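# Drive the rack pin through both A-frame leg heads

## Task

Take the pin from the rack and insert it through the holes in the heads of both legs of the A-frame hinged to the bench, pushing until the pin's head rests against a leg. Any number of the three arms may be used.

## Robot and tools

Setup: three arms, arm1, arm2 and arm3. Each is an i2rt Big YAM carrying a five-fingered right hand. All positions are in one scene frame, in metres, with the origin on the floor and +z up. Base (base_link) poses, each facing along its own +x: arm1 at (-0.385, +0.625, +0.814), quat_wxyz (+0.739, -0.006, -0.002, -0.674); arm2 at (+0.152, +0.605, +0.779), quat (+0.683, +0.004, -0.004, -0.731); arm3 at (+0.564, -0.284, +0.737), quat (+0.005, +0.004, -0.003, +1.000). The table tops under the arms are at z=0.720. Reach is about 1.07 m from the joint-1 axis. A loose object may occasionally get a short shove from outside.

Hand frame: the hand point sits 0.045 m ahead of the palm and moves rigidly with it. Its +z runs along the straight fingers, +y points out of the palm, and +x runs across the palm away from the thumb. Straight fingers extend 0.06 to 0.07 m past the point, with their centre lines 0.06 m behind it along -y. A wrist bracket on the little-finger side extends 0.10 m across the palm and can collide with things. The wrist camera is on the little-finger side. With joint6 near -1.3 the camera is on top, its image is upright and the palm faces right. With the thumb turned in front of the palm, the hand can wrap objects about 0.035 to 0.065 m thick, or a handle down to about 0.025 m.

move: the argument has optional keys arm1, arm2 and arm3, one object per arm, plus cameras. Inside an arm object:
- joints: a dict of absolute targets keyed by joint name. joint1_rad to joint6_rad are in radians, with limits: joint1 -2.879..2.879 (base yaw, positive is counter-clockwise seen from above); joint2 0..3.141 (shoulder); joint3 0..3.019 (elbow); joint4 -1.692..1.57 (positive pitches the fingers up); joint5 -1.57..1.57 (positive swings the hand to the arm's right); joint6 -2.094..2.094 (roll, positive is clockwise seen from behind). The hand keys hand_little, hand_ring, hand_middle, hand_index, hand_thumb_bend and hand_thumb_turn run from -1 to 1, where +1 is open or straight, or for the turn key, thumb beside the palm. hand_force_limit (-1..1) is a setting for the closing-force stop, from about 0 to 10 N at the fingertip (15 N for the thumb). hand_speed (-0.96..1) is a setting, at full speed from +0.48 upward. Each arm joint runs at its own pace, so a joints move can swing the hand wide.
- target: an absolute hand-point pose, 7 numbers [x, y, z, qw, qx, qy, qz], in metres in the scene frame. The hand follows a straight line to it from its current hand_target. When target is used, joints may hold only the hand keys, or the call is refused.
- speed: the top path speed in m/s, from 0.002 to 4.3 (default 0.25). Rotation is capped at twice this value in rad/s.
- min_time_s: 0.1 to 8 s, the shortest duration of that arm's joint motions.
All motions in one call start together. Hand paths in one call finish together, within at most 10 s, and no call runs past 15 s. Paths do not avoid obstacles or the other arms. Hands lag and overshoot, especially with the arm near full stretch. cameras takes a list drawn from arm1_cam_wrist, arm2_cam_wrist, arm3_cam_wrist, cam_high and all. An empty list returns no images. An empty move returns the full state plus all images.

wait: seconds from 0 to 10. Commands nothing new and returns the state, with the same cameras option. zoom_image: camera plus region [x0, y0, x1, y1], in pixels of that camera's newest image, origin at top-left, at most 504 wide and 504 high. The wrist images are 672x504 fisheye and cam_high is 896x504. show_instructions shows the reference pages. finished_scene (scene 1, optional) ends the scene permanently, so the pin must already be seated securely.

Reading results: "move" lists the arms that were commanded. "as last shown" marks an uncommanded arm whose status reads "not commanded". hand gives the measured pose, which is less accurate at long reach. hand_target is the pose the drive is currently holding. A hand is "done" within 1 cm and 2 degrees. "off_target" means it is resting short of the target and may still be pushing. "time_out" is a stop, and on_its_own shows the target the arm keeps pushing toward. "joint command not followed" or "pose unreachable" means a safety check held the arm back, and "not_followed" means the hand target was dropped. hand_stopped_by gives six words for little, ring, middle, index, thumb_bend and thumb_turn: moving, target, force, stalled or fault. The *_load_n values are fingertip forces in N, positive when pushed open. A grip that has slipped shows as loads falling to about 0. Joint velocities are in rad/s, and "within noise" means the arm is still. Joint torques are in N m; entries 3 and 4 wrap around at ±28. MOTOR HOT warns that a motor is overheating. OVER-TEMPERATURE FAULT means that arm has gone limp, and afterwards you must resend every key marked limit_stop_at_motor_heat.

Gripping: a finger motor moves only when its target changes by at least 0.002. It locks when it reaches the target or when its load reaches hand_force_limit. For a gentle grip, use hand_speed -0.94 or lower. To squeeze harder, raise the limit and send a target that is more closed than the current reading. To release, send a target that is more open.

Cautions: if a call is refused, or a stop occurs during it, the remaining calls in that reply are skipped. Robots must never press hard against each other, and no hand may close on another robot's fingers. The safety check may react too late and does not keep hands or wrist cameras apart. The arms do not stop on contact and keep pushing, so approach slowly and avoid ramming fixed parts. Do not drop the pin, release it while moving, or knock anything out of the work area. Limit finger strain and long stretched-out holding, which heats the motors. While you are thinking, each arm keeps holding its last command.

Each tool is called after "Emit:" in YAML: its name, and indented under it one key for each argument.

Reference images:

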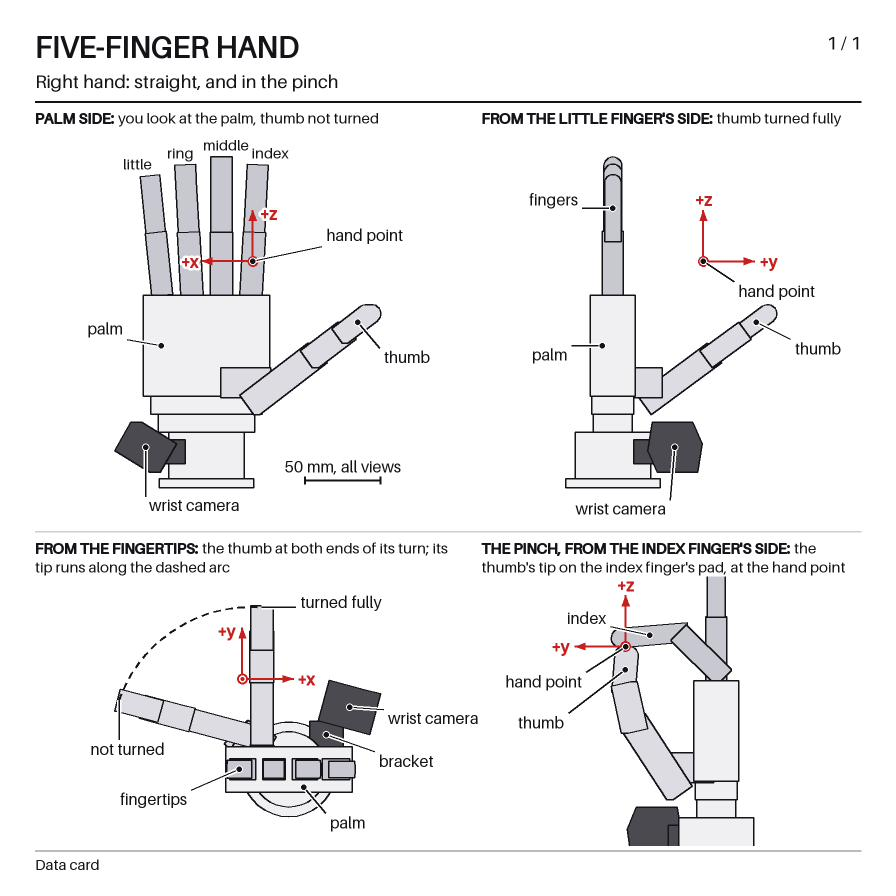

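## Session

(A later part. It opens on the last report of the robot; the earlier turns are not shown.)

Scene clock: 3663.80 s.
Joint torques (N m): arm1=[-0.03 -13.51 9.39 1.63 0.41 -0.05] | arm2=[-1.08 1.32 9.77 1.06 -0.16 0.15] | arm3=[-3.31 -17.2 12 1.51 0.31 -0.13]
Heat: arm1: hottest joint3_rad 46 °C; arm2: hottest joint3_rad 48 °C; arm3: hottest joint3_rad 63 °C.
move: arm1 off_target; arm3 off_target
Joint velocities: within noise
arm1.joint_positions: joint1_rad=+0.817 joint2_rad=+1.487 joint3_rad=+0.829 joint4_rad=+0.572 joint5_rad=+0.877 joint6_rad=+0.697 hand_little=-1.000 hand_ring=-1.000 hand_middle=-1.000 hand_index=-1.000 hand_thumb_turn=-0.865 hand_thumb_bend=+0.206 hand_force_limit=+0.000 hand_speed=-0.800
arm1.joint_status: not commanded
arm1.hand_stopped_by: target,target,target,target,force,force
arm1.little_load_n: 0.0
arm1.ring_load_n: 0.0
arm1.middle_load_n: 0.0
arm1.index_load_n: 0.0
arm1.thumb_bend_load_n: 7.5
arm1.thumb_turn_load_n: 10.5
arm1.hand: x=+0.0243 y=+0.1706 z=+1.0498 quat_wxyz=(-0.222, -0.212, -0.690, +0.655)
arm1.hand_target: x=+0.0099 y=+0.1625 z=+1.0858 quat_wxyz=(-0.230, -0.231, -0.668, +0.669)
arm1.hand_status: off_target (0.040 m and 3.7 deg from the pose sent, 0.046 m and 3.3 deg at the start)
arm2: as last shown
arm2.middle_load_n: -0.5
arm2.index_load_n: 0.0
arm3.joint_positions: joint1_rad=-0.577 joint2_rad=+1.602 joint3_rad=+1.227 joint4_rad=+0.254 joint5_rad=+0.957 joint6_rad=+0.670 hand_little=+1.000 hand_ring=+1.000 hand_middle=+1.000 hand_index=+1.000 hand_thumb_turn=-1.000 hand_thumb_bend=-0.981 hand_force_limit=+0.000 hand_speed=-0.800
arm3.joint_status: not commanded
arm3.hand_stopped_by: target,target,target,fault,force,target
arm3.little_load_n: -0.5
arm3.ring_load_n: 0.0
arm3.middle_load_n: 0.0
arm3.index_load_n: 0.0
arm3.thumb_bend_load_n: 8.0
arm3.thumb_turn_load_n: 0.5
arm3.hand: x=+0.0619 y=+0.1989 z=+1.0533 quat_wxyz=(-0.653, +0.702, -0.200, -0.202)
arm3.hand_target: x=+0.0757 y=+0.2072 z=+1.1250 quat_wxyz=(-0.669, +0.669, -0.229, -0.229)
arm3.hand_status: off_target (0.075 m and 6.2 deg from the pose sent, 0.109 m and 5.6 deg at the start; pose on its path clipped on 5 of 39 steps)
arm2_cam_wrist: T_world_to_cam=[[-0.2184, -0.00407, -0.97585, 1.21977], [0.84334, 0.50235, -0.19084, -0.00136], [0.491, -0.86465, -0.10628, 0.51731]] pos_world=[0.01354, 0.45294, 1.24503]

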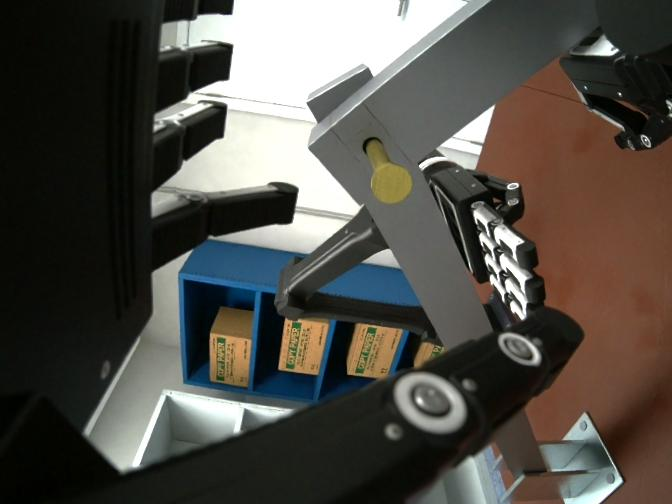

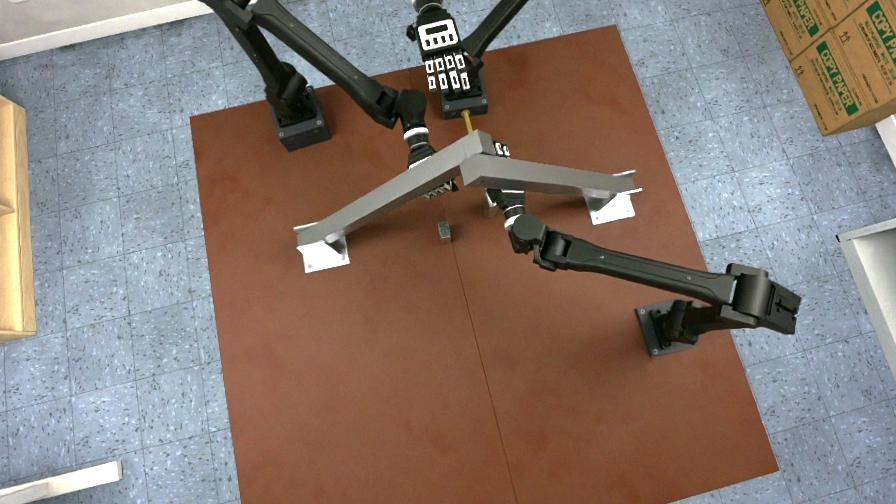

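Emit:
move:
  arm3: {"target": [0.050, 0.21, 1.065, 0.6725, -0.6725, 0.2185, 0.2185], "speed": 0.15}
  arm1: {"target": [0.0085, 0.162, 1.0893, 0.231, 0.231, 0.6682, -0.6682], "speed": 0.1}

Emit:
move:
  arm3: {"target": [0.0712, 0.21, 1.1243, 0.669, -0.669, 0.229, 0.229], "speed": 0.3}
  cameras: ["arm2_cam_wrist", "cam_high"]

Emit:
zoom_image:
  camera: "arm2_cam_wrist"
  region: [280, 70, 430, 220]

Scene clock: 3696.40 s.
Joint torques (N m): arm1=[-1.32 -13.98 9.8 1.78 0.5 -0.11] | arm2=[-1.08 1.32 9.77 1.06 -0.16 0.15] | arm3=[-2.73 -15.79 9.16 3.02 0.5 -0.32]
Heat: arm1: hottest joint3_rad 46 °C; arm2: hottest joint3_rad 48 °C; arm3: hottest joint3_rad 64 °C.
move: arm1 off_target; arm3 off_target
Joint velocities: within noise
arm1.joint_positions: joint1_rad=+0.816 joint2_rad=+1.482 joint3_rad=+0.829 joint4_rad=+0.563 joint5_rad=+0.874 joint6_rad=+0.697 hand_little=-1.000 hand_ring=-1.000 hand_middle=-1.000 hand_index=-1.000 hand_thumb_turn=-0.865 hand_thumb_bend=+0.206 hand_force_limit=+0.000 hand_speed=-0.800
arm1.joint_status: not commanded
arm1.hand_stopped_by: target,target,target,target,force,force
arm1.little_load_n: 0.0
arm1.ring_load_n: 0.0
arm1.middle_load_n: 0.0
arm1.index_load_n: 0.0
arm1.thumb_bend_load_n: 8.0
arm1.thumb_turn_load_n: 10.5
arm1.hand: x=+0.0237 y=+0.1710 z=+1.0505 quat_wxyz=(-0.222, -0.211, -0.692, +0.654)
arm1.hand_target: x=+0.0085 y=+0.1626 z=+1.0884 quat_wxyz=(-0.231, -0.231, -0.668, +0.668)
arm1.hand_status: off_target (0.043 m and 4.0 deg from the pose sent, 0.044 m and 3.8 deg at the start)
arm2: as last shown
arm2.middle_load_n: 0.0
arm3.joint_positions: joint1_rad=-0.559 joint2_rad=+1.679 joint3_rad=+1.227 joint4_rad=+0.350 joint5_rad=+0.976 joint6_rad=+0.660 hand_little=+1.000 hand_ring=+1.000 hand_middle=+1.000 hand_index=+1.000 hand_thumb_turn=-1.000 hand_thumb_bend=-0.981 hand_force_limit=+0.000 hand_speed=-0.800
arm3.joint_status: not commanded
arm3.hand_stopped_by: target,target,target,fault,force,target
arm3.little_load_n: 0.0
arm3.ring_load_n: 0.0
arm3.middle_load_n: -0.5
arm3.index_load_n: 0.0
arm3.thumb_bend_load_n: 8.0
arm3.thumb_turn_load_n: 0.5
arm3.hand: x=+0.0422 y=+0.2010 z=+1.0239 quat_wxyz=(-0.657, +0.697, -0.200, -0.205)
arm3.hand_target: x=+0.0511 y=+0.2091 z=+1.0645 quat_wxyz=(-0.672, +0.673, -0.219, -0.218)
arm3.hand_status: off_target (0.043 m and 4.2 deg from the pose sent, 0.020 m and 4.9 deg at the start)
pictures: none

Scene clock: 3697.67 s.
Joint torques (N m): arm1=[-0.91 -13.51 9.69 1.81 0.46 -0.17] | arm2=[-1.08 1.32 9.78 1.06 -0.17 0.15] | arm3=[-3.25 -17.38 11.92 1.48 0.31 -0.14]
Heat: arm1: hottest joint3_rad 46 °C; arm2: hottest joint3_rad 48 °C; arm3: hottest joint3_rad 63 °C.
move: arm3 off_target
Joint velocities: within noise
arm1: as last shown
arm2.joint_positions: joint1_rad=-1.025 joint2_rad=+0.413 joint3_rad=+0.875 joint4_rad=-0.466 joint5_rad=-1.107 joint6_rad=-0.020 hand_little=+1.000 hand_ring=+1.000 hand_middle=+1.000 hand_index=+0.500 hand_thumb_turn=-1.000 hand_thumb_bend=+1.000 hand_force_limit=+0.000 hand_speed=-0.600
arm2.joint_status: not commanded
arm2.hand_stopped_by: target,target,target,target,target,target
arm2.little_load_n: 0.0
arm2.ring_load_n: 0.0
arm2.middle_load_n: 0.0
arm2.index_load_n: 0.0
arm2.thumb_bend_load_n: 0.0
arm2.thumb_turn_load_n: 0.0
arm2.hand: x=+0.0739 y=+0.3578 z=+1.2320 quat_wxyz=(-0.004, +0.006, -0.707, +0.707)
arm2.hand_target: x=+0.0721 y=+0.3599 z=+1.2360 quat_wxyz=(+0.000, +0.000, -0.707, +0.707)
arm2.hand_status: not commanded
arm3.joint_positions: joint1_rad=-0.576 joint2_rad=+1.607 joint3_rad=+1.227 joint4_rad=+0.259 joint5_rad=+0.958 joint6_rad=+0.670 hand_little=+1.000 hand_ring=+1.000 hand_middle=+1.000 hand_index=+1.000 hand_thumb_turn=-1.000 hand_thumb_bend=-0.981 hand_force_limit=+0.000 hand_speed=-0.800
arm3.joint_status: not commanded
arm3.hand_stopped_by: target,target,target,fault,force,target
arm3.little_load_n: 0.0
arm3.ring_load_n: 0.0
arm3.middle_load_n: 0.0
arm3.index_load_n: 0.0
arm3.thumb_bend_load_n: 8.0
arm3.thumb_turn_load_n: 0.5
arm3.hand: x=+0.0606 y=+0.1991 z=+1.0512 quat_wxyz=(-0.653, +0.702, -0.200, -0.202)
arm3.hand_target: x=+0.0743 y=+0.2072 z=+1.1229 quat_wxyz=(-0.669, +0.669, -0.229, -0.229)
arm3.hand_status: off_target (0.075 m and 6.1 deg from the pose sent, 0.105 m and 5.5 deg at the start; pose on its path clipped on 5 of 38 steps)
arm2_cam_wrist: T_world_to_cam=[[-0.2184, -0.00407, -0.97585, 1.21977], [0.84334, 0.50235, -0.19084, -0.00136], [0.491, -0.86465, -0.10628, 0.51731]] pos_world=[0.01354, 0.45294, 1.24503]

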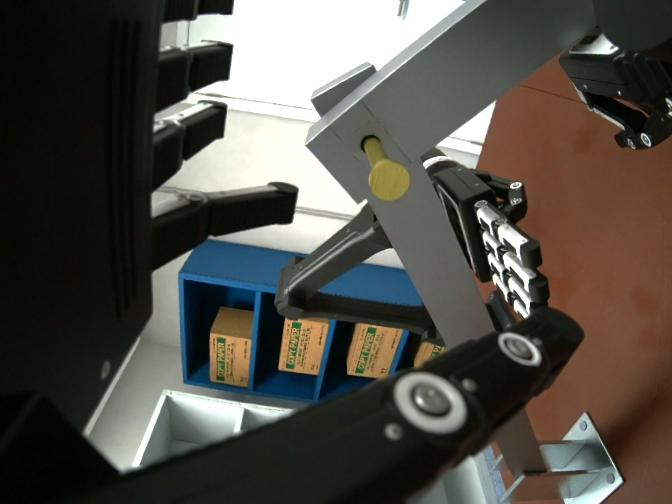

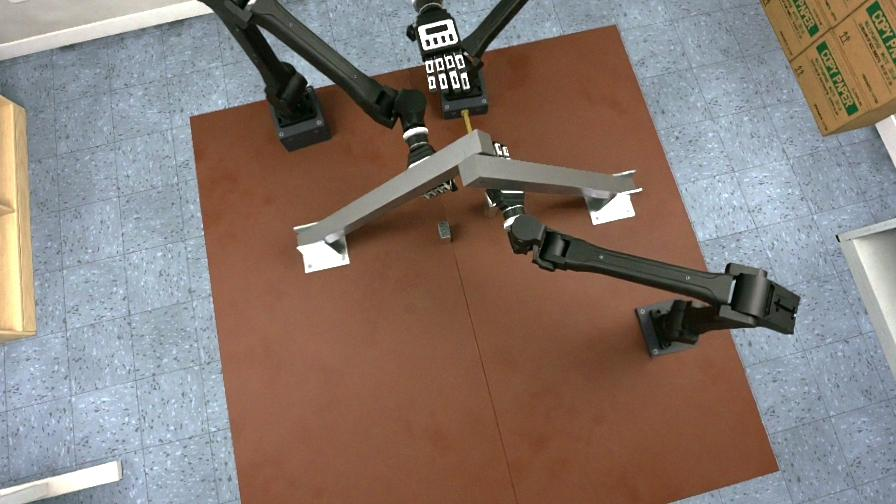

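Scaled by 3.360 from the camera's image (finer frame: 960x720).

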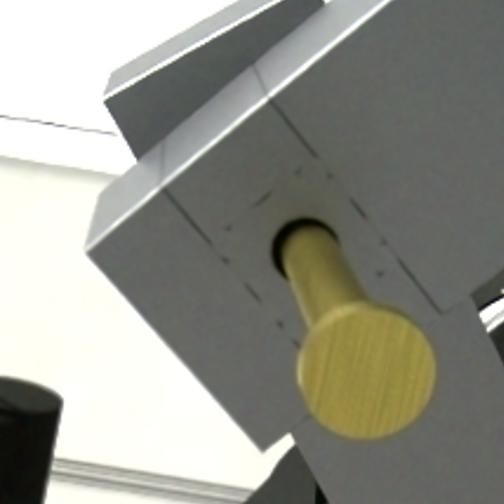

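Emit:
move:
  arm2: {"joints": {"hand_index": -1, "hand_middle": -1, "hand_ring": -1, "hand_little": -1, "hand_thumb_bend": 0.6}}

Emit:
move:
  arm2: {"target": [0.079, 0.325, 1.199, 0, 0, 0.7071, -0.7071], "speed": 0.1}
  cameras: ["arm2_cam_wrist", "cam_high"]

Emit:
zoom_image:
  camera: "cam_high"
  region: [420, 70, 520, 170]

Scene clock: 3733.40 s.
Joint torques (N m): arm1=[0.38 -13.98 9.57 1.46 0.51 -0.02] | arm2=[-1.08 1.32 9.77 1.06 -0.16 0.15] | arm3=[-3.14 -17.26 11.93 1.51 0.31 -0.13]
Heat: arm1: hottest joint3_rad 46 °C; arm2: hottest joint3_rad 48 °C; arm3: hottest joint3_rad 64 °C.
move: arm2 done
Joint velocities: within noise
arm1, arm3: as last shown
arm1.thumb_bend_load_n: 7.5
arm2.joint_positions: joint1_rad=-1.025 joint2_rad=+0.413 joint3_rad=+0.875 joint4_rad=-0.466 joint5_rad=-1.107 joint6_rad=-0.020 hand_little=-1.000 hand_ring=-1.000 hand_middle=-1.000 hand_index=-1.000 hand_thumb_turn=-1.000 hand_thumb_bend=+0.600 hand_force_limit=+0.000 hand_speed=-0.600
arm2.joint_status: all done
arm2.hand_stopped_by: target,target,target,target,target,target
arm2.little_load_n: 0.0
arm2.ring_load_n: 0.0
arm2.middle_load_n: 0.0
arm2.index_load_n: 0.0
arm2.thumb_bend_load_n: 0.0
arm2.thumb_turn_load_n: 0.0
arm2.hand: x=+0.0738 y=+0.3579 z=+1.2320 quat_wxyz=(-0.004, +0.006, -0.707, +0.707)
arm2.hand_target: x=+0.0720 y=+0.3599 z=+1.2360 quat_wxyz=(+0.000, +0.000, -0.707, +0.707)
arm2.hand_status: not commanded
arm3.little_load_n: -0.5
pictures: none

Scene clock: 3734.67 s.
Joint torques (N m): arm1=[-0.73 -13.63 9.5 1.47 0.53 -0.11] | arm2=[1.49 0.44 9.2 2.1 0.01 0.15] | arm3=[-3.19 -17.44 11.93 1.5 0.31 -0.14]
Heat: arm1: hottest joint3_rad 46 °C; arm2: hottest joint3_rad 48 °C; arm3: hottest joint3_rad 64 °C.
move: arm2 done
Joint velocities: within noise
arm1, arm3: as last shown
arm1.thumb_bend_load_n: 8.0
arm2.joint_positions: joint1_rad=-0.794 joint2_rad=+0.413 joint3_rad=+0.779 joint4_rad=-0.392 joint5_rad=-0.849 joint6_rad=-0.020 hand_little=-1.000 hand_ring=-1.000 hand_middle=-1.000 hand_index=-1.000 hand_thumb_turn=-1.000 hand_thumb_bend=+0.600 hand_force_limit=+0.000 hand_speed=-0.600
arm2.joint_status: not commanded
arm2.hand_stopped_by: target,target,target,target,target,target
arm2.little_load_n: 0.0
arm2.ring_load_n: 0.0
arm2.middle_load_n: 0.0
arm2.index_load_n: 0.0
arm2.thumb_bend_load_n: 0.0
arm2.thumb_turn_load_n: -0.5
arm2.hand: x=+0.0742 y=+0.3259 z=+1.1949 quat_wxyz=(+0.001, -0.009, -0.713, +0.701)
arm2.hand_target: x=+0.0789 y=+0.3252 z=+1.1989 quat_wxyz=(+0.000, +0.000, -0.707, +0.707)
arm2.hand_status: done (0.006 m and 1.3 deg from the pose sent, 0.047 m and 0.8 deg at the start)
arm3.little_load_n: 0.0
arm2_cam_wrist: T_world_to_cam=[[-0.20408, 0.01607, -0.97882, 1.17936], [0.85939, 0.48178, -0.17127, -0.01051], [0.46883, -0.87614, -0.11213, 0.49795]] pos_world=[0.01626, 0.42239, 1.20842]

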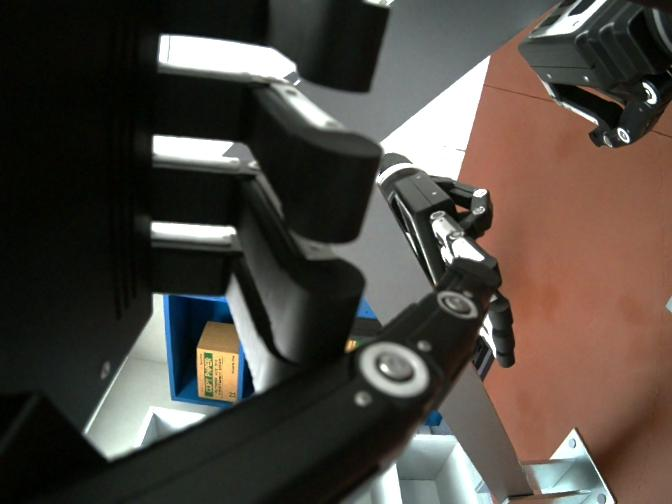

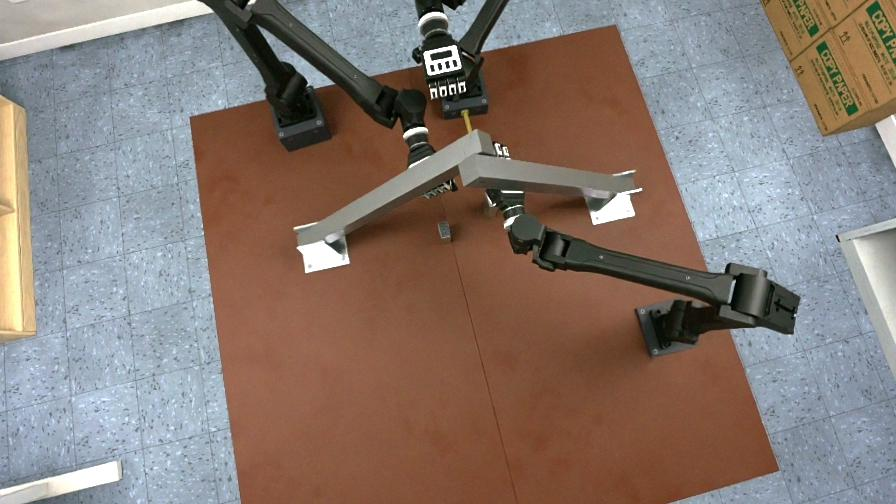

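Scaled by 5.040 from the camera's image (finer frame: 1280x720).

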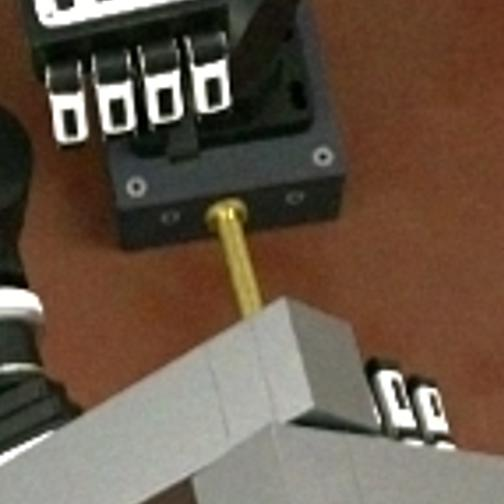

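Emit:
move:
  arm2: {"target": [0.088, 0.305, 1.201, 0, 0, 0.7071, -0.7071], "speed": 0.08}
  cameras: ["cam_high"]

Emit:
zoom_image:
  camera: "cam_high"
  region: [420, 70, 520, 170]

Scene clock: 3756.50 s.
Joint torques (N m): arm1=[-0.21 -13.8 9.57 1.66 0.5 -0.11] | arm2=[1.49 1.14 9.98 2.18 0.03 0.16] | arm3=[-3.19 -17.44 11.93 1.54 0.31 -0.14]
Heat: arm1: hottest joint3_rad 46 °C; arm2: hottest joint3_rad 47 °C; arm3: hottest joint3_rad 64 °C.
move: arm2 done
Joint velocities: within noise
arm1, arm3: as last shown
arm1.thumb_bend_load_n: 7.5
arm2.joint_positions: joint1_rad=-0.643 joint2_rad=+0.425 joint3_rad=+0.779 joint4_rad=-0.374 joint5_rad=-0.698 joint6_rad=-0.020 hand_little=-1.000 hand_ring=-1.000 hand_middle=-1.000 hand_index=-1.000 hand_thumb_turn=-1.000 hand_thumb_bend=+0.600 hand_force_limit=+0.000 hand_speed=-0.600
arm2.joint_status: not commanded
arm2.hand_stopped_by: target,target,target,target,target,target
arm2.little_load_n: 0.5
arm2.ring_load_n: 0.0
arm2.middle_load_n: 0.0
arm2.index_load_n: 0.0
arm2.thumb_bend_load_n: 0.0
arm2.thumb_turn_load_n: 0.0
arm2.hand: x=+0.0850 y=+0.3082 z=+1.1950 quat_wxyz=(+0.003, -0.006, -0.712, +0.702)
arm2.hand_target: x=+0.0880 y=+0.3052 z=+1.2009 quat_wxyz=(+0.000, +0.000, -0.707, +0.707)
arm2.hand_status: done (0.007 m and 1.2 deg from the pose sent, 0.026 m and 1.3 deg at the start)

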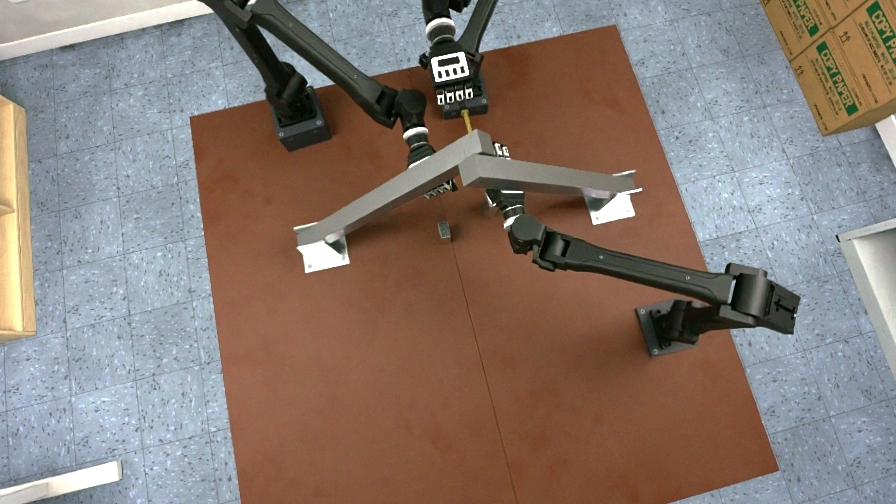

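Scaled by 5.040 from the camera's image (finer frame: 1280x720).

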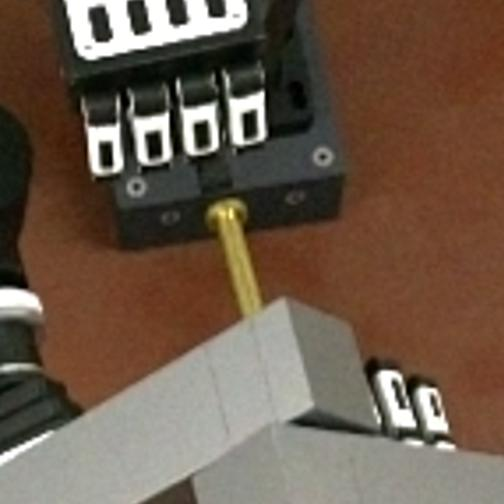

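Emit:
move:
  arm2: {"target": [0.084, 0.28, 1.201, 0, 0, 0.7071, -0.7071], "speed": 0.06}
  cameras: ["cam_high"]

Emit:
zoom_image:
  camera: "cam_high"
  region: [420, 70, 520, 170]

Scene clock: 3769.43 s.
Joint torques (N m): arm1=[-1.03 -13.04 9.43 1.73 0.59 -0.02] | arm2=[1.73 0.62 10.97 2.29 0.06 0.16] | arm3=[-3.14 -17.44 11.92 1.5 0.31 -0.15]
Heat: arm1: hottest joint3_rad 46 °C; arm2: hottest joint3_rad 48 °C; arm3: hottest joint3_rad 65 °C.
move: arm2 off_target
Joint velocities: within noise
arm1, arm3: as last shown
arm1.joint_positions: joint1_rad=+0.816 joint2_rad=+1.481 joint3_rad=+0.829 joint4_rad=+0.563 joint5_rad=+0.872 joint6_rad=+0.697 hand_little=-1.000 hand_ring=-1.000 hand_middle=-1.000 hand_index=-1.000 hand_thumb_turn=-0.865 hand_thumb_bend=+0.206 hand_force_limit=+0.000 hand_speed=-0.800
arm1.thumb_bend_load_n: 8.0
arm1.hand: x=+0.0240 y=+0.1712 z=+1.0511 quat_wxyz=(-0.223, -0.210, -0.692, +0.654)
arm1.hand_target: x=+0.0084 y=+0.1626 z=+1.0885 quat_wxyz=(-0.231, -0.231, -0.668, +0.668)
arm2.joint_positions: joint1_rad=-0.566 joint2_rad=+0.489 joint3_rad=+0.779 joint4_rad=-0.320 joint5_rad=-0.619 joint6_rad=-0.020 hand_little=-1.000 hand_ring=-1.000 hand_middle=-1.000 hand_index=-1.000 hand_thumb_turn=-1.000 hand_thumb_bend=+0.600 hand_force_limit=+0.000 hand_speed=-0.600
arm2.joint_status: not commanded
arm2.hand_stopped_by: target,target,target,target,target,target
arm2.little_load_n: 0.0
arm2.ring_load_n: 0.0
arm2.middle_load_n: 0.0
arm2.index_load_n: -0.5
arm2.thumb_bend_load_n: 0.0
arm2.thumb_turn_load_n: 0.0
arm2.hand: x=+0.0801 y=+0.2841 z=+1.1892 quat_wxyz=(+0.002, -0.009, -0.715, +0.699)
arm2.hand_target: x=+0.0840 y=+0.2806 z=+1.2008 quat_wxyz=(+0.000, +0.000, -0.707, +0.707)
arm2.hand_status: off_target (0.013 m and 1.7 deg from the pose sent, 0.029 m and 1.2 deg at the start)
arm3.joint_positions: joint1_rad=-0.576 joint2_rad=+1.607 joint3_rad=+1.227 joint4_rad=+0.259 joint5_rad=+0.958 joint6_rad=+0.672 hand_little=+1.000 hand_ring=+1.000 hand_middle=+1.000 hand_index=+1.000 hand_thumb_turn=-1.000 hand_thumb_bend=-0.981 hand_force_limit=+0.000 hand_speed=-0.800
arm3.middle_load_n: -0.5
arm3.hand: x=+0.0606 y=+0.1991 z=+1.0513 quat_wxyz=(-0.653, +0.701, -0.200, -0.203)

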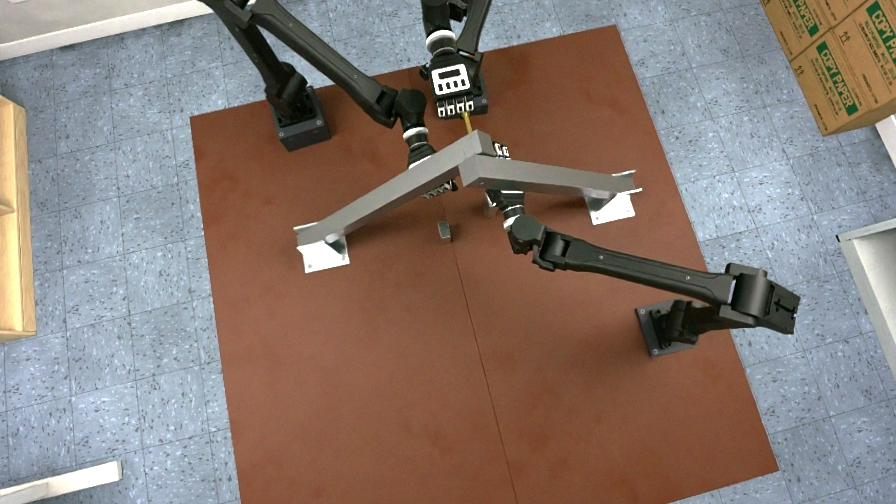

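Scaled by 5.040 from the camera's image (finer frame: 1280x720).

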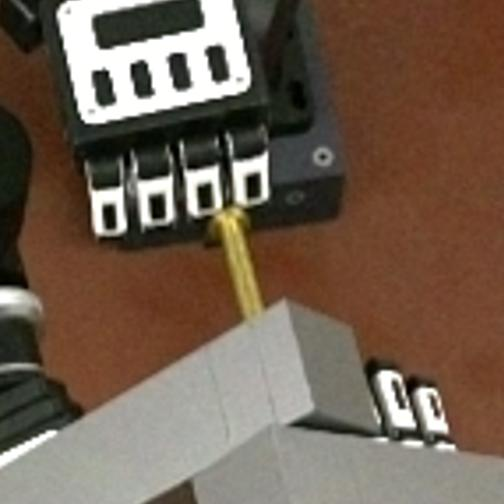

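Emit:
move:
  arm2: {"target": [0.084, 0.266, 1.205, 0, 0, 0.7071, -0.7071], "speed": 0.05}
  cameras: ["cam_high"]

Emit:
zoom_image:
  camera: "cam_high"
  region: [420, 70, 520, 170]

Scene clock: 3781.07 s.
Joint torques (N m): arm1=[-0.09 -13.39 9.47 1.73 0.53 -0.08] | arm2=[3.14 3.02 12.37 2.82 0.32 0.16] | arm3=[-3.14 -17.26 11.93 1.48 0.31 -0.16]
Heat: arm1: hottest joint3_rad 46 °C; arm2: hottest joint3_rad 48 °C; arm3: hottest joint3_rad 65 °C.
move: arm2 off_target
Joint velocities: within noise
arm1, arm3: as last shown
arm1.little_load_n: -0.5
arm1.ring_load_n: 0.5
arm1.thumb_turn_load_n: 10.0
arm1.hand_target: x=+0.0085 y=+0.1626 z=+1.0884 quat_wxyz=(-0.231, -0.231, -0.668, +0.668)
arm2.joint_positions: joint1_rad=-0.539 joint2_rad=+0.490 joint3_rad=+0.779 joint4_rad=-0.316 joint5_rad=-0.581 joint6_rad=-0.020 hand_little=-1.000 hand_ring=-1.000 hand_middle=-1.000 hand_index=-1.000 hand_thumb_turn=-1.000 hand_thumb_bend=+0.600 hand_force_limit=+0.000 hand_speed=-0.600
arm2.joint_status: not commanded
arm2.hand_stopped_by: target,target,target,target,target,target
arm2.little_load_n: 0.0
arm2.ring_load_n: 0.0
arm2.middle_load_n: -1.5
arm2.index_load_n: -4.5
arm2.thumb_bend_load_n: 0.0
arm2.thumb_turn_load_n: 0.0
arm2.hand: x=+0.0809 y=+0.2810 z=+1.1900 quat_wxyz=(+0.007, -0.012, -0.714, +0.700)
arm2.hand_target: x=+0.0841 y=+0.2676 z=+1.2043 quat_wxyz=(+0.000, +0.000, -0.707, +0.707)
arm2.hand_status: off_target (0.021 m and 2.0 deg from the pose sent, 0.024 m and 1.7 deg at the start)
arm3.middle_load_n: 0.0
arm3.thumb_turn_load_n: 1.0
arm3.hand: x=+0.0606 y=+0.1991 z=+1.0514 quat_wxyz=(-0.653, +0.701, -0.200, -0.203)

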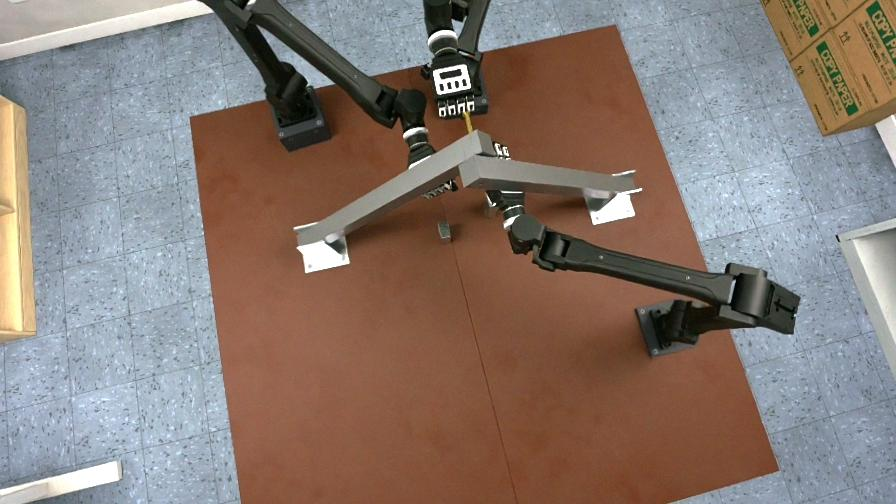

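Scaled by 5.040 from the camera's image (finer frame: 1280x720).

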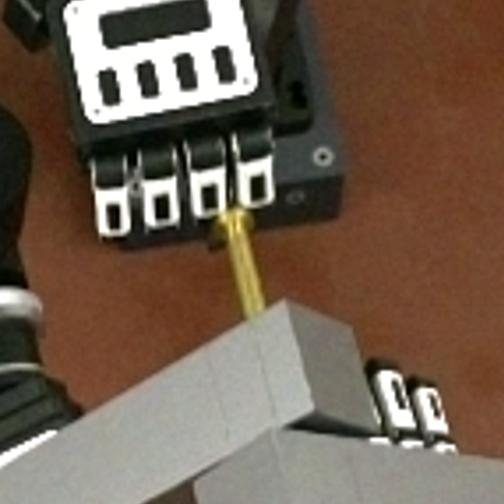

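Emit:
move:
  arm1: {"target": [0.0065, 0.162, 1.0928, 0.231, 0.231, 0.6682, -0.6682], "speed": 0.1}

Emit:
move:
  arm1: {"target": [0.005, 0.162, 1.0955, 0.231, 0.231, 0.6682, -0.6682], "speed": 0.1}

Scene clock: 3796.47 s.
Joint torques (N m): arm1=[-1.03 -13.86 9.87 1.55 0.63 -0.04] | arm2=[3.14 3.02 12.37 2.84 0.3 0.16] | arm3=[-3.14 -17.32 11.93 1.51 0.31 -0.16]
Heat: arm1: hottest joint3_rad 46 °C; arm2: hottest joint3_rad 50 °C; arm3: hottest joint3_rad 65 °C.
move: arm1 off_target
Joint velocities: within noise
arm1.joint_positions: joint1_rad=+0.815 joint2_rad=+1.477 joint3_rad=+0.829 joint4_rad=+0.552 joint5_rad=+0.868 joint6_rad=+0.700 hand_little=-1.000 hand_ring=-1.000 hand_middle=-1.000 hand_index=-1.000 hand_thumb_turn=-0.865 hand_thumb_bend=+0.206 hand_force_limit=+0.000 hand_speed=-0.800
arm1.joint_status: not commanded
arm1.hand_stopped_by: target,target,target,target,force,force
arm1.little_load_n: 0.0
arm1.ring_load_n: 0.0
arm1.middle_load_n: 0.0
arm1.index_load_n: 0.0
arm1.thumb_bend_load_n: 8.0
arm1.thumb_turn_load_n: 10.5
arm1.hand: x=+0.0238 y=+0.1718 z=+1.0510 quat_wxyz=(-0.223, -0.209, -0.694, +0.653)
arm1.hand_target: x=+0.0064 y=+0.1626 z=+1.0918 quat_wxyz=(-0.231, -0.231, -0.668, +0.668)
arm1.hand_status: off_target (0.046 m and 4.4 deg from the pose sent, 0.046 m and 4.0 deg at the start)
arm2, arm3: as last shown
arm2.joint_positions: joint1_rad=-0.539 joint2_rad=+0.490 joint3_rad=+0.779 joint4_rad=-0.316 joint5_rad=-0.580 joint6_rad=-0.020 hand_little=-1.000 hand_ring=-1.000 hand_middle=-1.000 hand_index=-1.000 hand_thumb_turn=-1.000 hand_thumb_bend=+0.600 hand_force_limit=+0.000 hand_speed=-0.600
arm3.middle_load_n: -0.5
arm3.thumb_turn_load_n: 0.5
pictures: none

Scene clock: 3797.43 s.
Joint torques (N m): arm1=[-0.32 -13.8 9.74 1.76 0.72 -0.14] | arm2=[3.14 3.02 12.36 2.82 0.27 0.16] | arm3=[-3.19 -17.44 11.95 1.54 0.31 -0.15]
Heat: arm1: hottest joint3_rad 46 °C; arm2: hottest joint3_rad 50 °C; arm3: hottest joint3_rad 65 °C.
move: arm1 off_target
Joint velocities: within noise
arm1.joint_positions: joint1_rad=+0.815 joint2_rad=+1.473 joint3_rad=+0.829 joint4_rad=+0.543 joint5_rad=+0.864 joint6_rad=+0.702 hand_little=-1.000 hand_ring=-1.000 hand_middle=-1.000 hand_index=-1.000 hand_thumb_turn=-0.865 hand_thumb_bend=+0.206 hand_force_limit=+0.000 hand_speed=-0.800
arm1.joint_status: not commanded
arm1.hand_stopped_by: target,target,target,target,force,force
arm1.little_load_n: 0.0
arm1.ring_load_n: 0.0
arm1.middle_load_n: 0.0
arm1.index_load_n: 0.0
arm1.thumb_bend_load_n: 7.5
arm1.thumb_turn_load_n: 10.5
arm1.hand: x=+0.0239 y=+0.1724 z=+1.0509 quat_wxyz=(-0.223, -0.208, -0.695, +0.651)
arm1.hand_target: x=+0.0051 y=+0.1627 z=+1.0943 quat_wxyz=(-0.231, -0.231, -0.668, +0.668)
arm1.hand_status: off_target (0.050 m and 4.7 deg from the pose sent, 0.049 m and 4.4 deg at the start)
arm2, arm3: as last shown
arm2.joint_positions: joint1_rad=-0.539 joint2_rad=+0.489 joint3_rad=+0.779 joint4_rad=-0.316 joint5_rad=-0.579 joint6_rad=-0.020 hand_little=-1.000 hand_ring=-1.000 hand_middle=-1.000 hand_index=-1.000 hand_thumb_turn=-1.000 hand_thumb_bend=+0.600 hand_force_limit=+0.000 hand_speed=-0.600
arm2.hand: x=+0.0808 y=+0.2811 z=+1.1901 quat_wxyz=(+0.008, -0.012, -0.714, +0.700)
arm2.hand_target: x=+0.0841 y=+0.2677 z=+1.2044 quat_wxyz=(+0.000, +0.000, -0.707, +0.707)
arm3.middle_load_n: 0.0
arm3.thumb_turn_load_n: 1.0
pictures: none

Emit:
move:
  arm1: {"target": [0.002, 0.162, 1.100, 0.232, 0.232, 0.6679, -0.6679], "speed": 0.12}
  cameras: ["cam_high"]

Emit:
zoom_image:
  camera: "cam_high"
  region: [440, 110, 520, 190]

Scene clock: 3807.57 s.
Joint torques (N m): arm1=[-1.14 -13.86 9.83 1.85 0.9 -0.23] | arm2=[3.14 3.02 12.37 2.74 0.17 0.16] | arm3=[-3.19 -17.38 11.96 1.5 0.31 -0.16]
Heat: arm1: hottest joint3_rad 46 °C; arm2: hottest joint3_rad 51 °C; arm3: hottest joint3_rad 65 °C.
move: arm1 off_target
Joint velocities: within noise
arm1.joint_positions: joint1_rad=+0.813 joint2_rad=+1.467 joint3_rad=+0.829 joint4_rad=+0.529 joint5_rad=+0.856 joint6_rad=+0.709 hand_little=-1.000 hand_ring=-1.000 hand_middle=-1.000 hand_index=-1.000 hand_thumb_turn=-0.865 hand_thumb_bend=+0.206 hand_force_limit=+0.000 hand_speed=-0.800
arm1.joint_status: not commanded
arm1.hand_stopped_by: target,target,target,target,force,force
arm1.little_load_n: 0.0
arm1.ring_load_n: 0.0
arm1.middle_load_n: 0.0
arm1.index_load_n: 0.0
arm1.thumb_bend_load_n: 8.0
arm1.thumb_turn_load_n: 10.5
arm1.hand: x=+0.0237 y=+0.1731 z=+1.0515 quat_wxyz=(-0.224, -0.207, -0.698, +0.648)
arm1.hand_target: x=+0.0021 y=+0.1628 z=+1.0986 quat_wxyz=(-0.232, -0.232, -0.668, +0.668)
arm1.hand_status: off_target (0.054 m and 5.1 deg from the pose sent, 0.055 m and 4.8 deg at the start)
arm2: as last shown
arm2.joint_positions: joint1_rad=-0.539 joint2_rad=+0.489 joint3_rad=+0.779 joint4_rad=-0.313 joint5_rad=-0.577 joint6_rad=-0.020 hand_little=-1.000 hand_ring=-1.000 hand_middle=-1.000 hand_index=-1.000 hand_thumb_turn=-1.000 hand_thumb_bend=+0.600 hand_force_limit=+0.000 hand_speed=-0.600
arm2.little_load_n: -0.5
arm2.middle_load_n: -1.0
arm2.index_load_n: -5.5
arm2.hand: x=+0.0803 y=+0.2810 z=+1.1907 quat_wxyz=(+0.009, -0.012, -0.713, +0.701)
arm3.joint_positions: joint1_rad=-0.576 joint2_rad=+1.607 joint3_rad=+1.227 joint4_rad=+0.259 joint5_rad=+0.958 joint6_rad=+0.672 hand_little=+1.000 hand_ring=+1.000 hand_middle=+1.000 hand_index=+1.000 hand_thumb_turn=-1.000 hand_thumb_bend=-0.981 hand_force_limit=+0.000 hand_speed=-0.800
arm3.joint_status: not commanded
arm3.hand_stopped_by: target,target,target,fault,force,target
arm3.little_load_n: 0.0
arm3.ring_load_n: 0.0
arm3.middle_load_n: 0.0
arm3.index_load_n: 0.0
arm3.thumb_bend_load_n: 8.0
arm3.thumb_turn_load_n: 0.5
arm3.hand: x=+0.0606 y=+0.1991 z=+1.0514 quat_wxyz=(-0.653, +0.701, -0.200, -0.203)
arm3.hand_target: x=+0.0743 y=+0.2072 z=+1.1229 quat_wxyz=(-0.669, +0.669, -0.229, -0.229)
arm3.hand_status: not commanded

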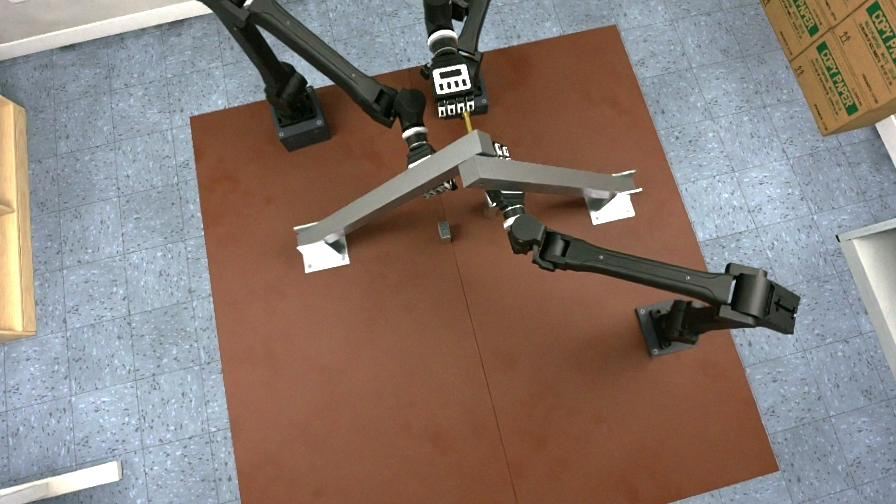

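Scaled by 6.300 from the camera's image (finer frame: 1280x720).

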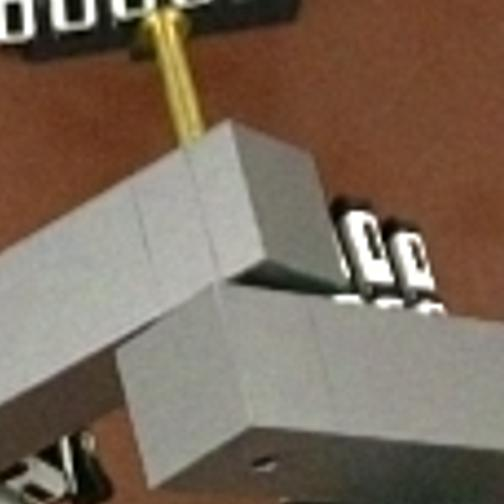

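Emit:
move:
  arm2: {"target": [0.084, 0.295, 1.205, 0, 0, 0.7071, -0.7071], "speed": 0.08}
  arm1: {"target": [0.0075, 0.162, 1.0905, 0.231, 0.231, 0.6682, -0.6682], "speed": 0.1}
  cameras: ["cam_high"]

Emit:
zoom_image:
  camera: "cam_high"
  region: [440, 110, 520, 190]

Scene clock: 3831.10 s.
Joint torques (N m): arm1=[-0.62 -13.16 9.81 2.37 0.73 -0.2] | arm2=[-0.97 -0.03 11.43 1.2 -0.12 0.16] | arm3=[-3.19 -17.38 11.9 1.48 0.34 -0.16]
Heat: arm1: hottest joint3_rad 46 °C; arm2: hottest joint3_rad 52 °C; arm3: hottest joint3_rad 65 °C.
move: arm1 off_target; arm2 off_target
Joint velocities: within noise
arm1.joint_positions: joint1_rad=+0.813 joint2_rad=+1.466 joint3_rad=+0.829 joint4_rad=+0.533 joint5_rad=+0.866 joint6_rad=+0.711 hand_little=-1.000 hand_ring=-1.000 hand_middle=-1.000 hand_index=-1.000 hand_thumb_turn=-0.865 hand_thumb_bend=+0.206 hand_force_limit=+0.000 hand_speed=-0.800
arm1.joint_status: not commanded
arm1.hand_stopped_by: target,target,target,target,force,force
arm1.little_load_n: 0.0
arm1.ring_load_n: 0.0
arm1.middle_load_n: 0.0
arm1.index_load_n: 0.0
arm1.thumb_bend_load_n: 8.0
arm1.thumb_turn_load_n: 10.5
arm1.hand: x=+0.0217 y=+0.1723 z=+1.0534 quat_wxyz=(-0.223, -0.212, -0.695, +0.650)
arm1.hand_target: x=+0.0072 y=+0.1627 z=+1.0898 quat_wxyz=(-0.231, -0.231, -0.668, +0.668)
arm1.hand_status: off_target (0.041 m and 4.4 deg from the pose sent, 0.044 m and 5.0 deg at the start)
arm2.joint_positions: joint1_rad=-0.585 joint2_rad=+0.471 joint3_rad=+0.779 joint4_rad=-0.326 joint5_rad=-0.668 joint6_rad=-0.020 hand_little=-1.000 hand_ring=-1.000 hand_middle=-1.000 hand_index=-1.000 hand_thumb_turn=-1.000 hand_thumb_bend=+0.600 hand_force_limit=+0.000 hand_speed=-0.600
arm2.joint_status: not commanded
arm2.hand_stopped_by: target,target,target,target,target,target
arm2.little_load_n: 0.0
arm2.ring_load_n: 0.0
arm2.middle_load_n: 0.0
arm2.index_load_n: 0.0
arm2.thumb_bend_load_n: 0.0
arm2.thumb_turn_load_n: 0.0
arm2.hand: x=+0.0866 y=+0.2913 z=+1.1931 quat_wxyz=(-0.006, +0.004, -0.712, +0.702)
arm2.hand_target: x=+0.0842 y=+0.2949 z=+1.2048 quat_wxyz=(+0.000, +0.000, -0.707, +0.707)
arm2.hand_status: off_target (0.013 m and 1.1 deg from the pose sent, 0.020 m and 2.0 deg at the start)
arm3: as last shown
arm3.joint_positions: joint1_rad=-0.576 joint2_rad=+1.607 joint3_rad=+1.227 joint4_rad=+0.259 joint5_rad=+0.957 joint6_rad=+0.673 hand_little=+1.000 hand_ring=+1.000 hand_middle=+1.000 hand_index=+1.000 hand_thumb_turn=-1.000 hand_thumb_bend=-0.981 hand_force_limit=+0.000 hand_speed=-0.800
arm3.hand: x=+0.0603 y=+0.1990 z=+1.0514 quat_wxyz=(-0.653, +0.701, -0.200, -0.203)

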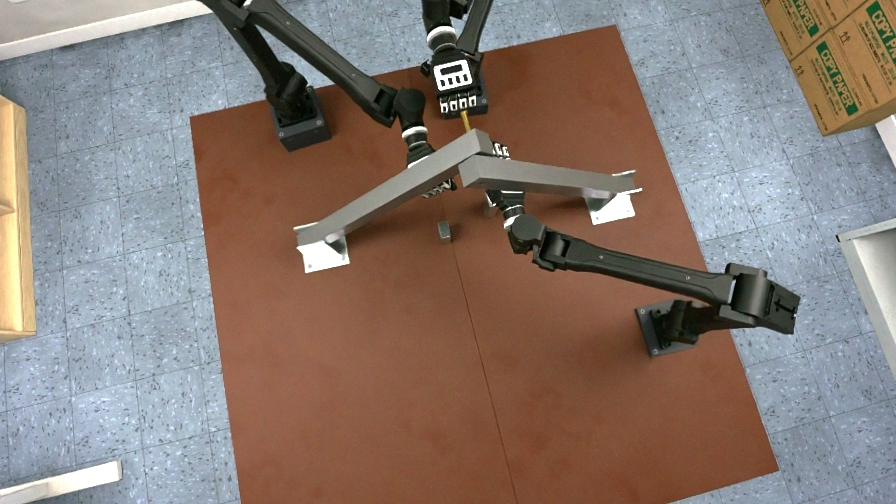

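Scaled by 6.300 from the camera's image (finer frame: 1280x720).

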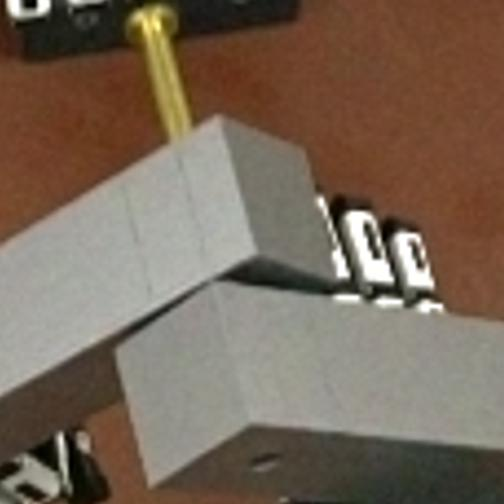

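Emit:
move:
  arm2: {"target": [0.072, 0.36, 1.236, 0, 0, 0.7071, -0.7071], "speed": 0.12, "joints": {"hand_index": 1, "hand_middle": 1, "hand_ring": 1, "hand_little": 1, "hand_speed": 0}}
  cameras: ["arm2_cam_wrist"]

Emit:
zoom_image:
  camera: "arm2_cam_wrist"
  region: [280, 70, 430, 220]

Scene clock: 3845.23 s.
Joint torques (N m): arm1=[-0.67 -13.16 9.73 2.47 0.66 -0.21] | arm2=[-1.44 1.44 12.38 1.13 -0.2 0.15] | arm3=[-3.25 -17.26 11.9 1.48 0.32 -0.15]
Heat: arm1: hottest joint3_rad 46 °C; arm2: hottest joint3_rad 52 °C; arm3: hottest joint3_rad 65 °C.
move: arm2 off_target
Joint velocities: within noise
arm1, arm3: as last shown
arm1.joint_positions: joint1_rad=+0.812 joint2_rad=+1.465 joint3_rad=+0.829 joint4_rad=+0.535 joint5_rad=+0.869 joint6_rad=+0.710 hand_little=-1.000 hand_ring=-1.000 hand_middle=-1.000 hand_index=-1.000 hand_thumb_turn=-0.865 hand_thumb_bend=+0.206 hand_force_limit=+0.000 hand_speed=-0.800
arm1.hand: x=+0.0211 y=+0.1719 z=+1.0539 quat_wxyz=(-0.222, -0.213, -0.694, +0.651)
arm1.hand_target: x=+0.0071 y=+0.1626 z=+1.0897 quat_wxyz=(-0.230, -0.231, -0.669, +0.668)
arm2.joint_positions: joint1_rad=-1.023 joint2_rad=+0.409 joint3_rad=+0.844 joint4_rad=-0.468 joint5_rad=-1.105 joint6_rad=-0.020 hand_little=+1.000 hand_ring=+1.000 hand_middle=+1.000 hand_index=+1.000 hand_thumb_turn=-1.000 hand_thumb_bend=+0.600 hand_force_limit=+0.000 hand_speed=+0.000
arm2.joint_status: all done
arm2.hand_stopped_by: target,target,target,target,target,target
arm2.little_load_n: 0.0
arm2.ring_load_n: 0.0
arm2.middle_load_n: 0.0
arm2.index_load_n: 0.0
arm2.thumb_bend_load_n: 0.0
arm2.thumb_turn_load_n: 0.0
arm2.hand: x=+0.0726 y=+0.3568 z=+1.2179 quat_wxyz=(-0.013, -0.003, -0.712, +0.702)
arm2.hand_target: x=+0.0725 y=+0.3598 z=+1.2355 quat_wxyz=(+0.000, +0.000, -0.707, +0.707)
arm2.hand_status: off_target (0.018 m and 1.7 deg from the pose sent, 0.082 m and 1.1 deg at the start)
arm3.joint_positions: joint1_rad=-0.576 joint2_rad=+1.606 joint3_rad=+1.227 joint4_rad=+0.259 joint5_rad=+0.958 joint6_rad=+0.673 hand_little=+1.000 hand_ring=+1.000 hand_middle=+1.000 hand_index=+1.000 hand_thumb_turn=-1.000 hand_thumb_bend=-0.981 hand_force_limit=+0.000 hand_speed=-0.800
arm3.middle_load_n: -0.5
arm3.thumb_turn_load_n: 1.0
arm3.hand: x=+0.0607 y=+0.1989 z=+1.0521 quat_wxyz=(-0.653, +0.701, -0.201, -0.204)
arm3.hand_target: x=+0.0742 y=+0.2071 z=+1.1230 quat_wxyz=(-0.669, +0.669, -0.229, -0.229)
arm2_cam_wrist: T_world_to_cam=[[-0.19416, 0.00853, -0.98093, 1.20561], [0.84784, 0.50444, -0.16343, -0.03691], [0.49343, -0.8634, -0.10517, 0.51357]] pos_world=[0.01196, 0.45176, 1.2306]

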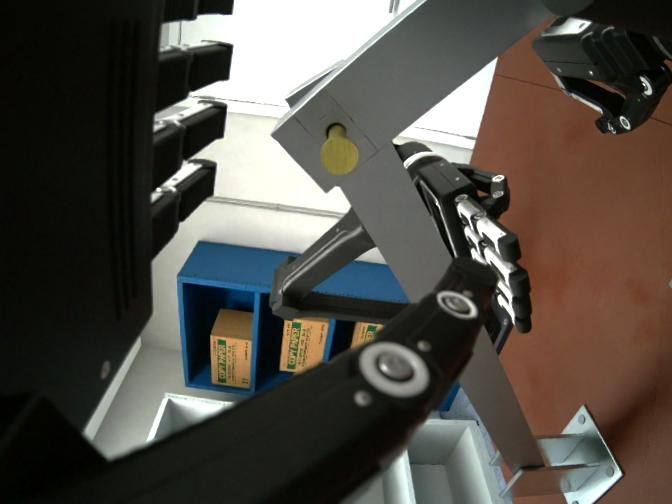

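Scaled by 3.360 from the camera's image (finer frame: 960x720).

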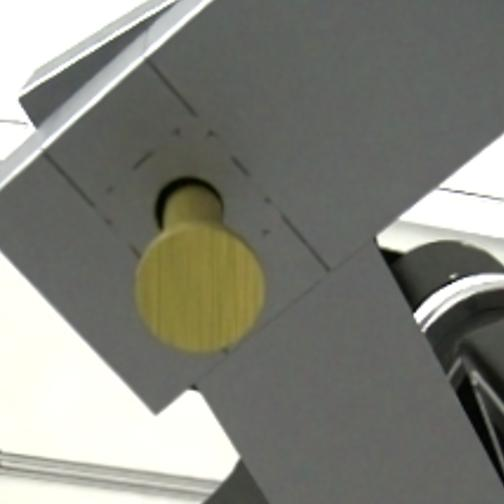

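Emit:
move:
  arm1: {"target": [0.022, 0.162, 1.066, 0.224, 0.224, 0.6706, -0.6706], "speed": 0.1}

Emit:
move:
  arm1: {"target": [0.007, 0.162, 1.0922, 0.231, 0.231, 0.6682, -0.6682], "speed": 0.12}
  cameras: ["arm2_cam_wrist"]

Emit:
zoom_image:
  camera: "arm2_cam_wrist"
  region: [280, 70, 430, 220]

Scene clock: 3869.60 s.
Joint torques (N m): arm1=[1.38 -10.11 9.89 2.48 0.4 -0.19] | arm2=[-1.08 1.44 12.37 1.13 -0.19 0.15] | arm3=[-3.08 -17.26 11.93 1.5 0.33 -0.17]
Heat: arm1: hottest joint3_rad 46 °C; arm2: hottest joint3_rad 49 °C; arm3: hottest joint3_rad 66 °C.
move: arm1 off_target
Joint velocities: within noise
arm1.joint_positions: joint1_rad=+0.813 joint2_rad=+1.497 joint3_rad=+0.829 joint4_rad=+0.605 joint5_rad=+0.897 joint6_rad=+0.687 hand_little=-1.000 hand_ring=-1.000 hand_middle=-1.000 hand_index=-1.000 hand_thumb_turn=-0.865 hand_thumb_bend=+0.206 hand_force_limit=+0.000 hand_speed=-0.800
arm1.joint_status: not commanded
arm1.hand_stopped_by: target,target,target,target,force,force
arm1.little_load_n: 0.0
arm1.ring_load_n: 0.0
arm1.middle_load_n: 0.0
arm1.index_load_n: 0.0
arm1.thumb_bend_load_n: 8.0
arm1.thumb_turn_load_n: 10.5
arm1.hand: x=+0.0206 y=+0.1664 z=+1.0518 quat_wxyz=(-0.219, -0.220, -0.682, +0.662)
arm1.hand_target: x=+0.0218 y=+0.1622 z=+1.0659 quat_wxyz=(-0.224, -0.224, -0.671, +0.670)
arm1.hand_status: off_target (0.015 m and 1.7 deg from the pose sent, 0.016 m and 3.7 deg at the start)
arm2, arm3: as last shown
arm2.hand: x=+0.0726 y=+0.3569 z=+1.2179 quat_wxyz=(-0.013, -0.003, -0.712, +0.702)
arm2.hand_target: x=+0.0725 y=+0.3599 z=+1.2355 quat_wxyz=(+0.000, +0.000, -0.707, +0.707)
arm3.ring_load_n: -0.5
arm3.middle_load_n: 0.0
pictures: none

Scene clock: 3870.70 s.
Joint torques (N m): arm1=[-0.85 -13.63 9.95 1.61 0.48 -0.1] | arm2=[-1.08 1.44 12.38 1.11 -0.19 0.15] | arm3=[-3.19 -17.26 11.92 1.52 0.33 -0.16]
Heat: arm1: hottest joint3_rad 46 °C; arm2: hottest joint3_rad 49 °C; arm3: hottest joint3_rad 66 °C.
move: arm1 off_target
Joint velocities: within noise
arm1.joint_positions: joint1_rad=+0.813 joint2_rad=+1.474 joint3_rad=+0.829 joint4_rad=+0.555 joint5_rad=+0.872 joint6_rad=+0.697 hand_little=-1.000 hand_ring=-1.000 hand_middle=-1.000 hand_index=-1.000 hand_thumb_turn=-0.865 hand_thumb_bend=+0.206 hand_force_limit=+0.000 hand_speed=-0.800
arm1.joint_status: not commanded
arm1.hand_stopped_by: target,target,target,target,force,force
arm1.little_load_n: 0.0
arm1.ring_load_n: 0.0
arm1.middle_load_n: 0.0
arm1.index_load_n: 0.0
arm1.thumb_bend_load_n: 8.0
arm1.thumb_turn_load_n: 10.5
arm1.hand: x=+0.0217 y=+0.1707 z=+1.0532 quat_wxyz=(-0.221, -0.211, -0.692, +0.654)
arm1.hand_target: x=+0.0070 y=+0.1626 z=+1.0913 quat_wxyz=(-0.231, -0.231, -0.668, +0.668)
arm1.hand_status: off_target (0.043 m and 4.0 deg from the pose sent, 0.043 m and 2.5 deg at the start)
arm2, arm3: as last shown
arm3.ring_load_n: 0.0
arm2_cam_wrist: T_world_to_cam=[[-0.19416, 0.00853, -0.98093, 1.20561], [0.84784, 0.50444, -0.16343, -0.03696], [0.49343, -0.8634, -0.10517, 0.51366]] pos_world=[0.01196, 0.45186, 1.2306]

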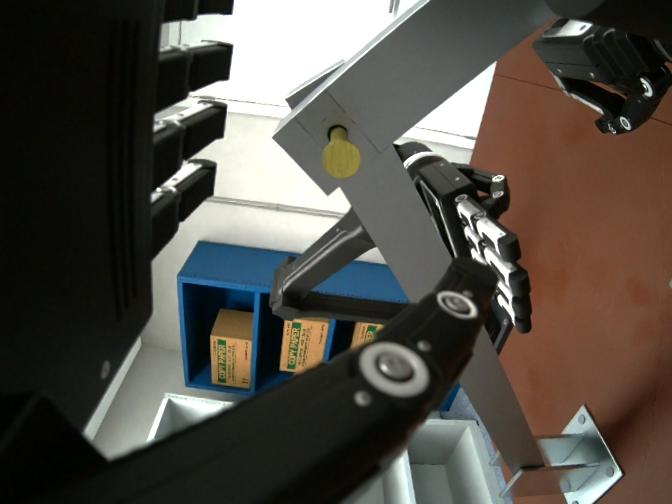

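Scaled by 3.360 from the camera's image (finer frame: 960x720).

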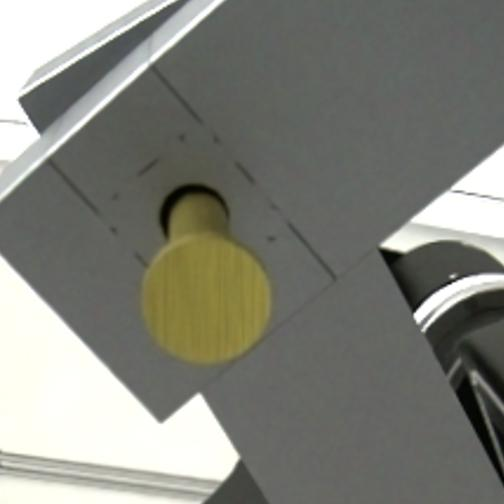

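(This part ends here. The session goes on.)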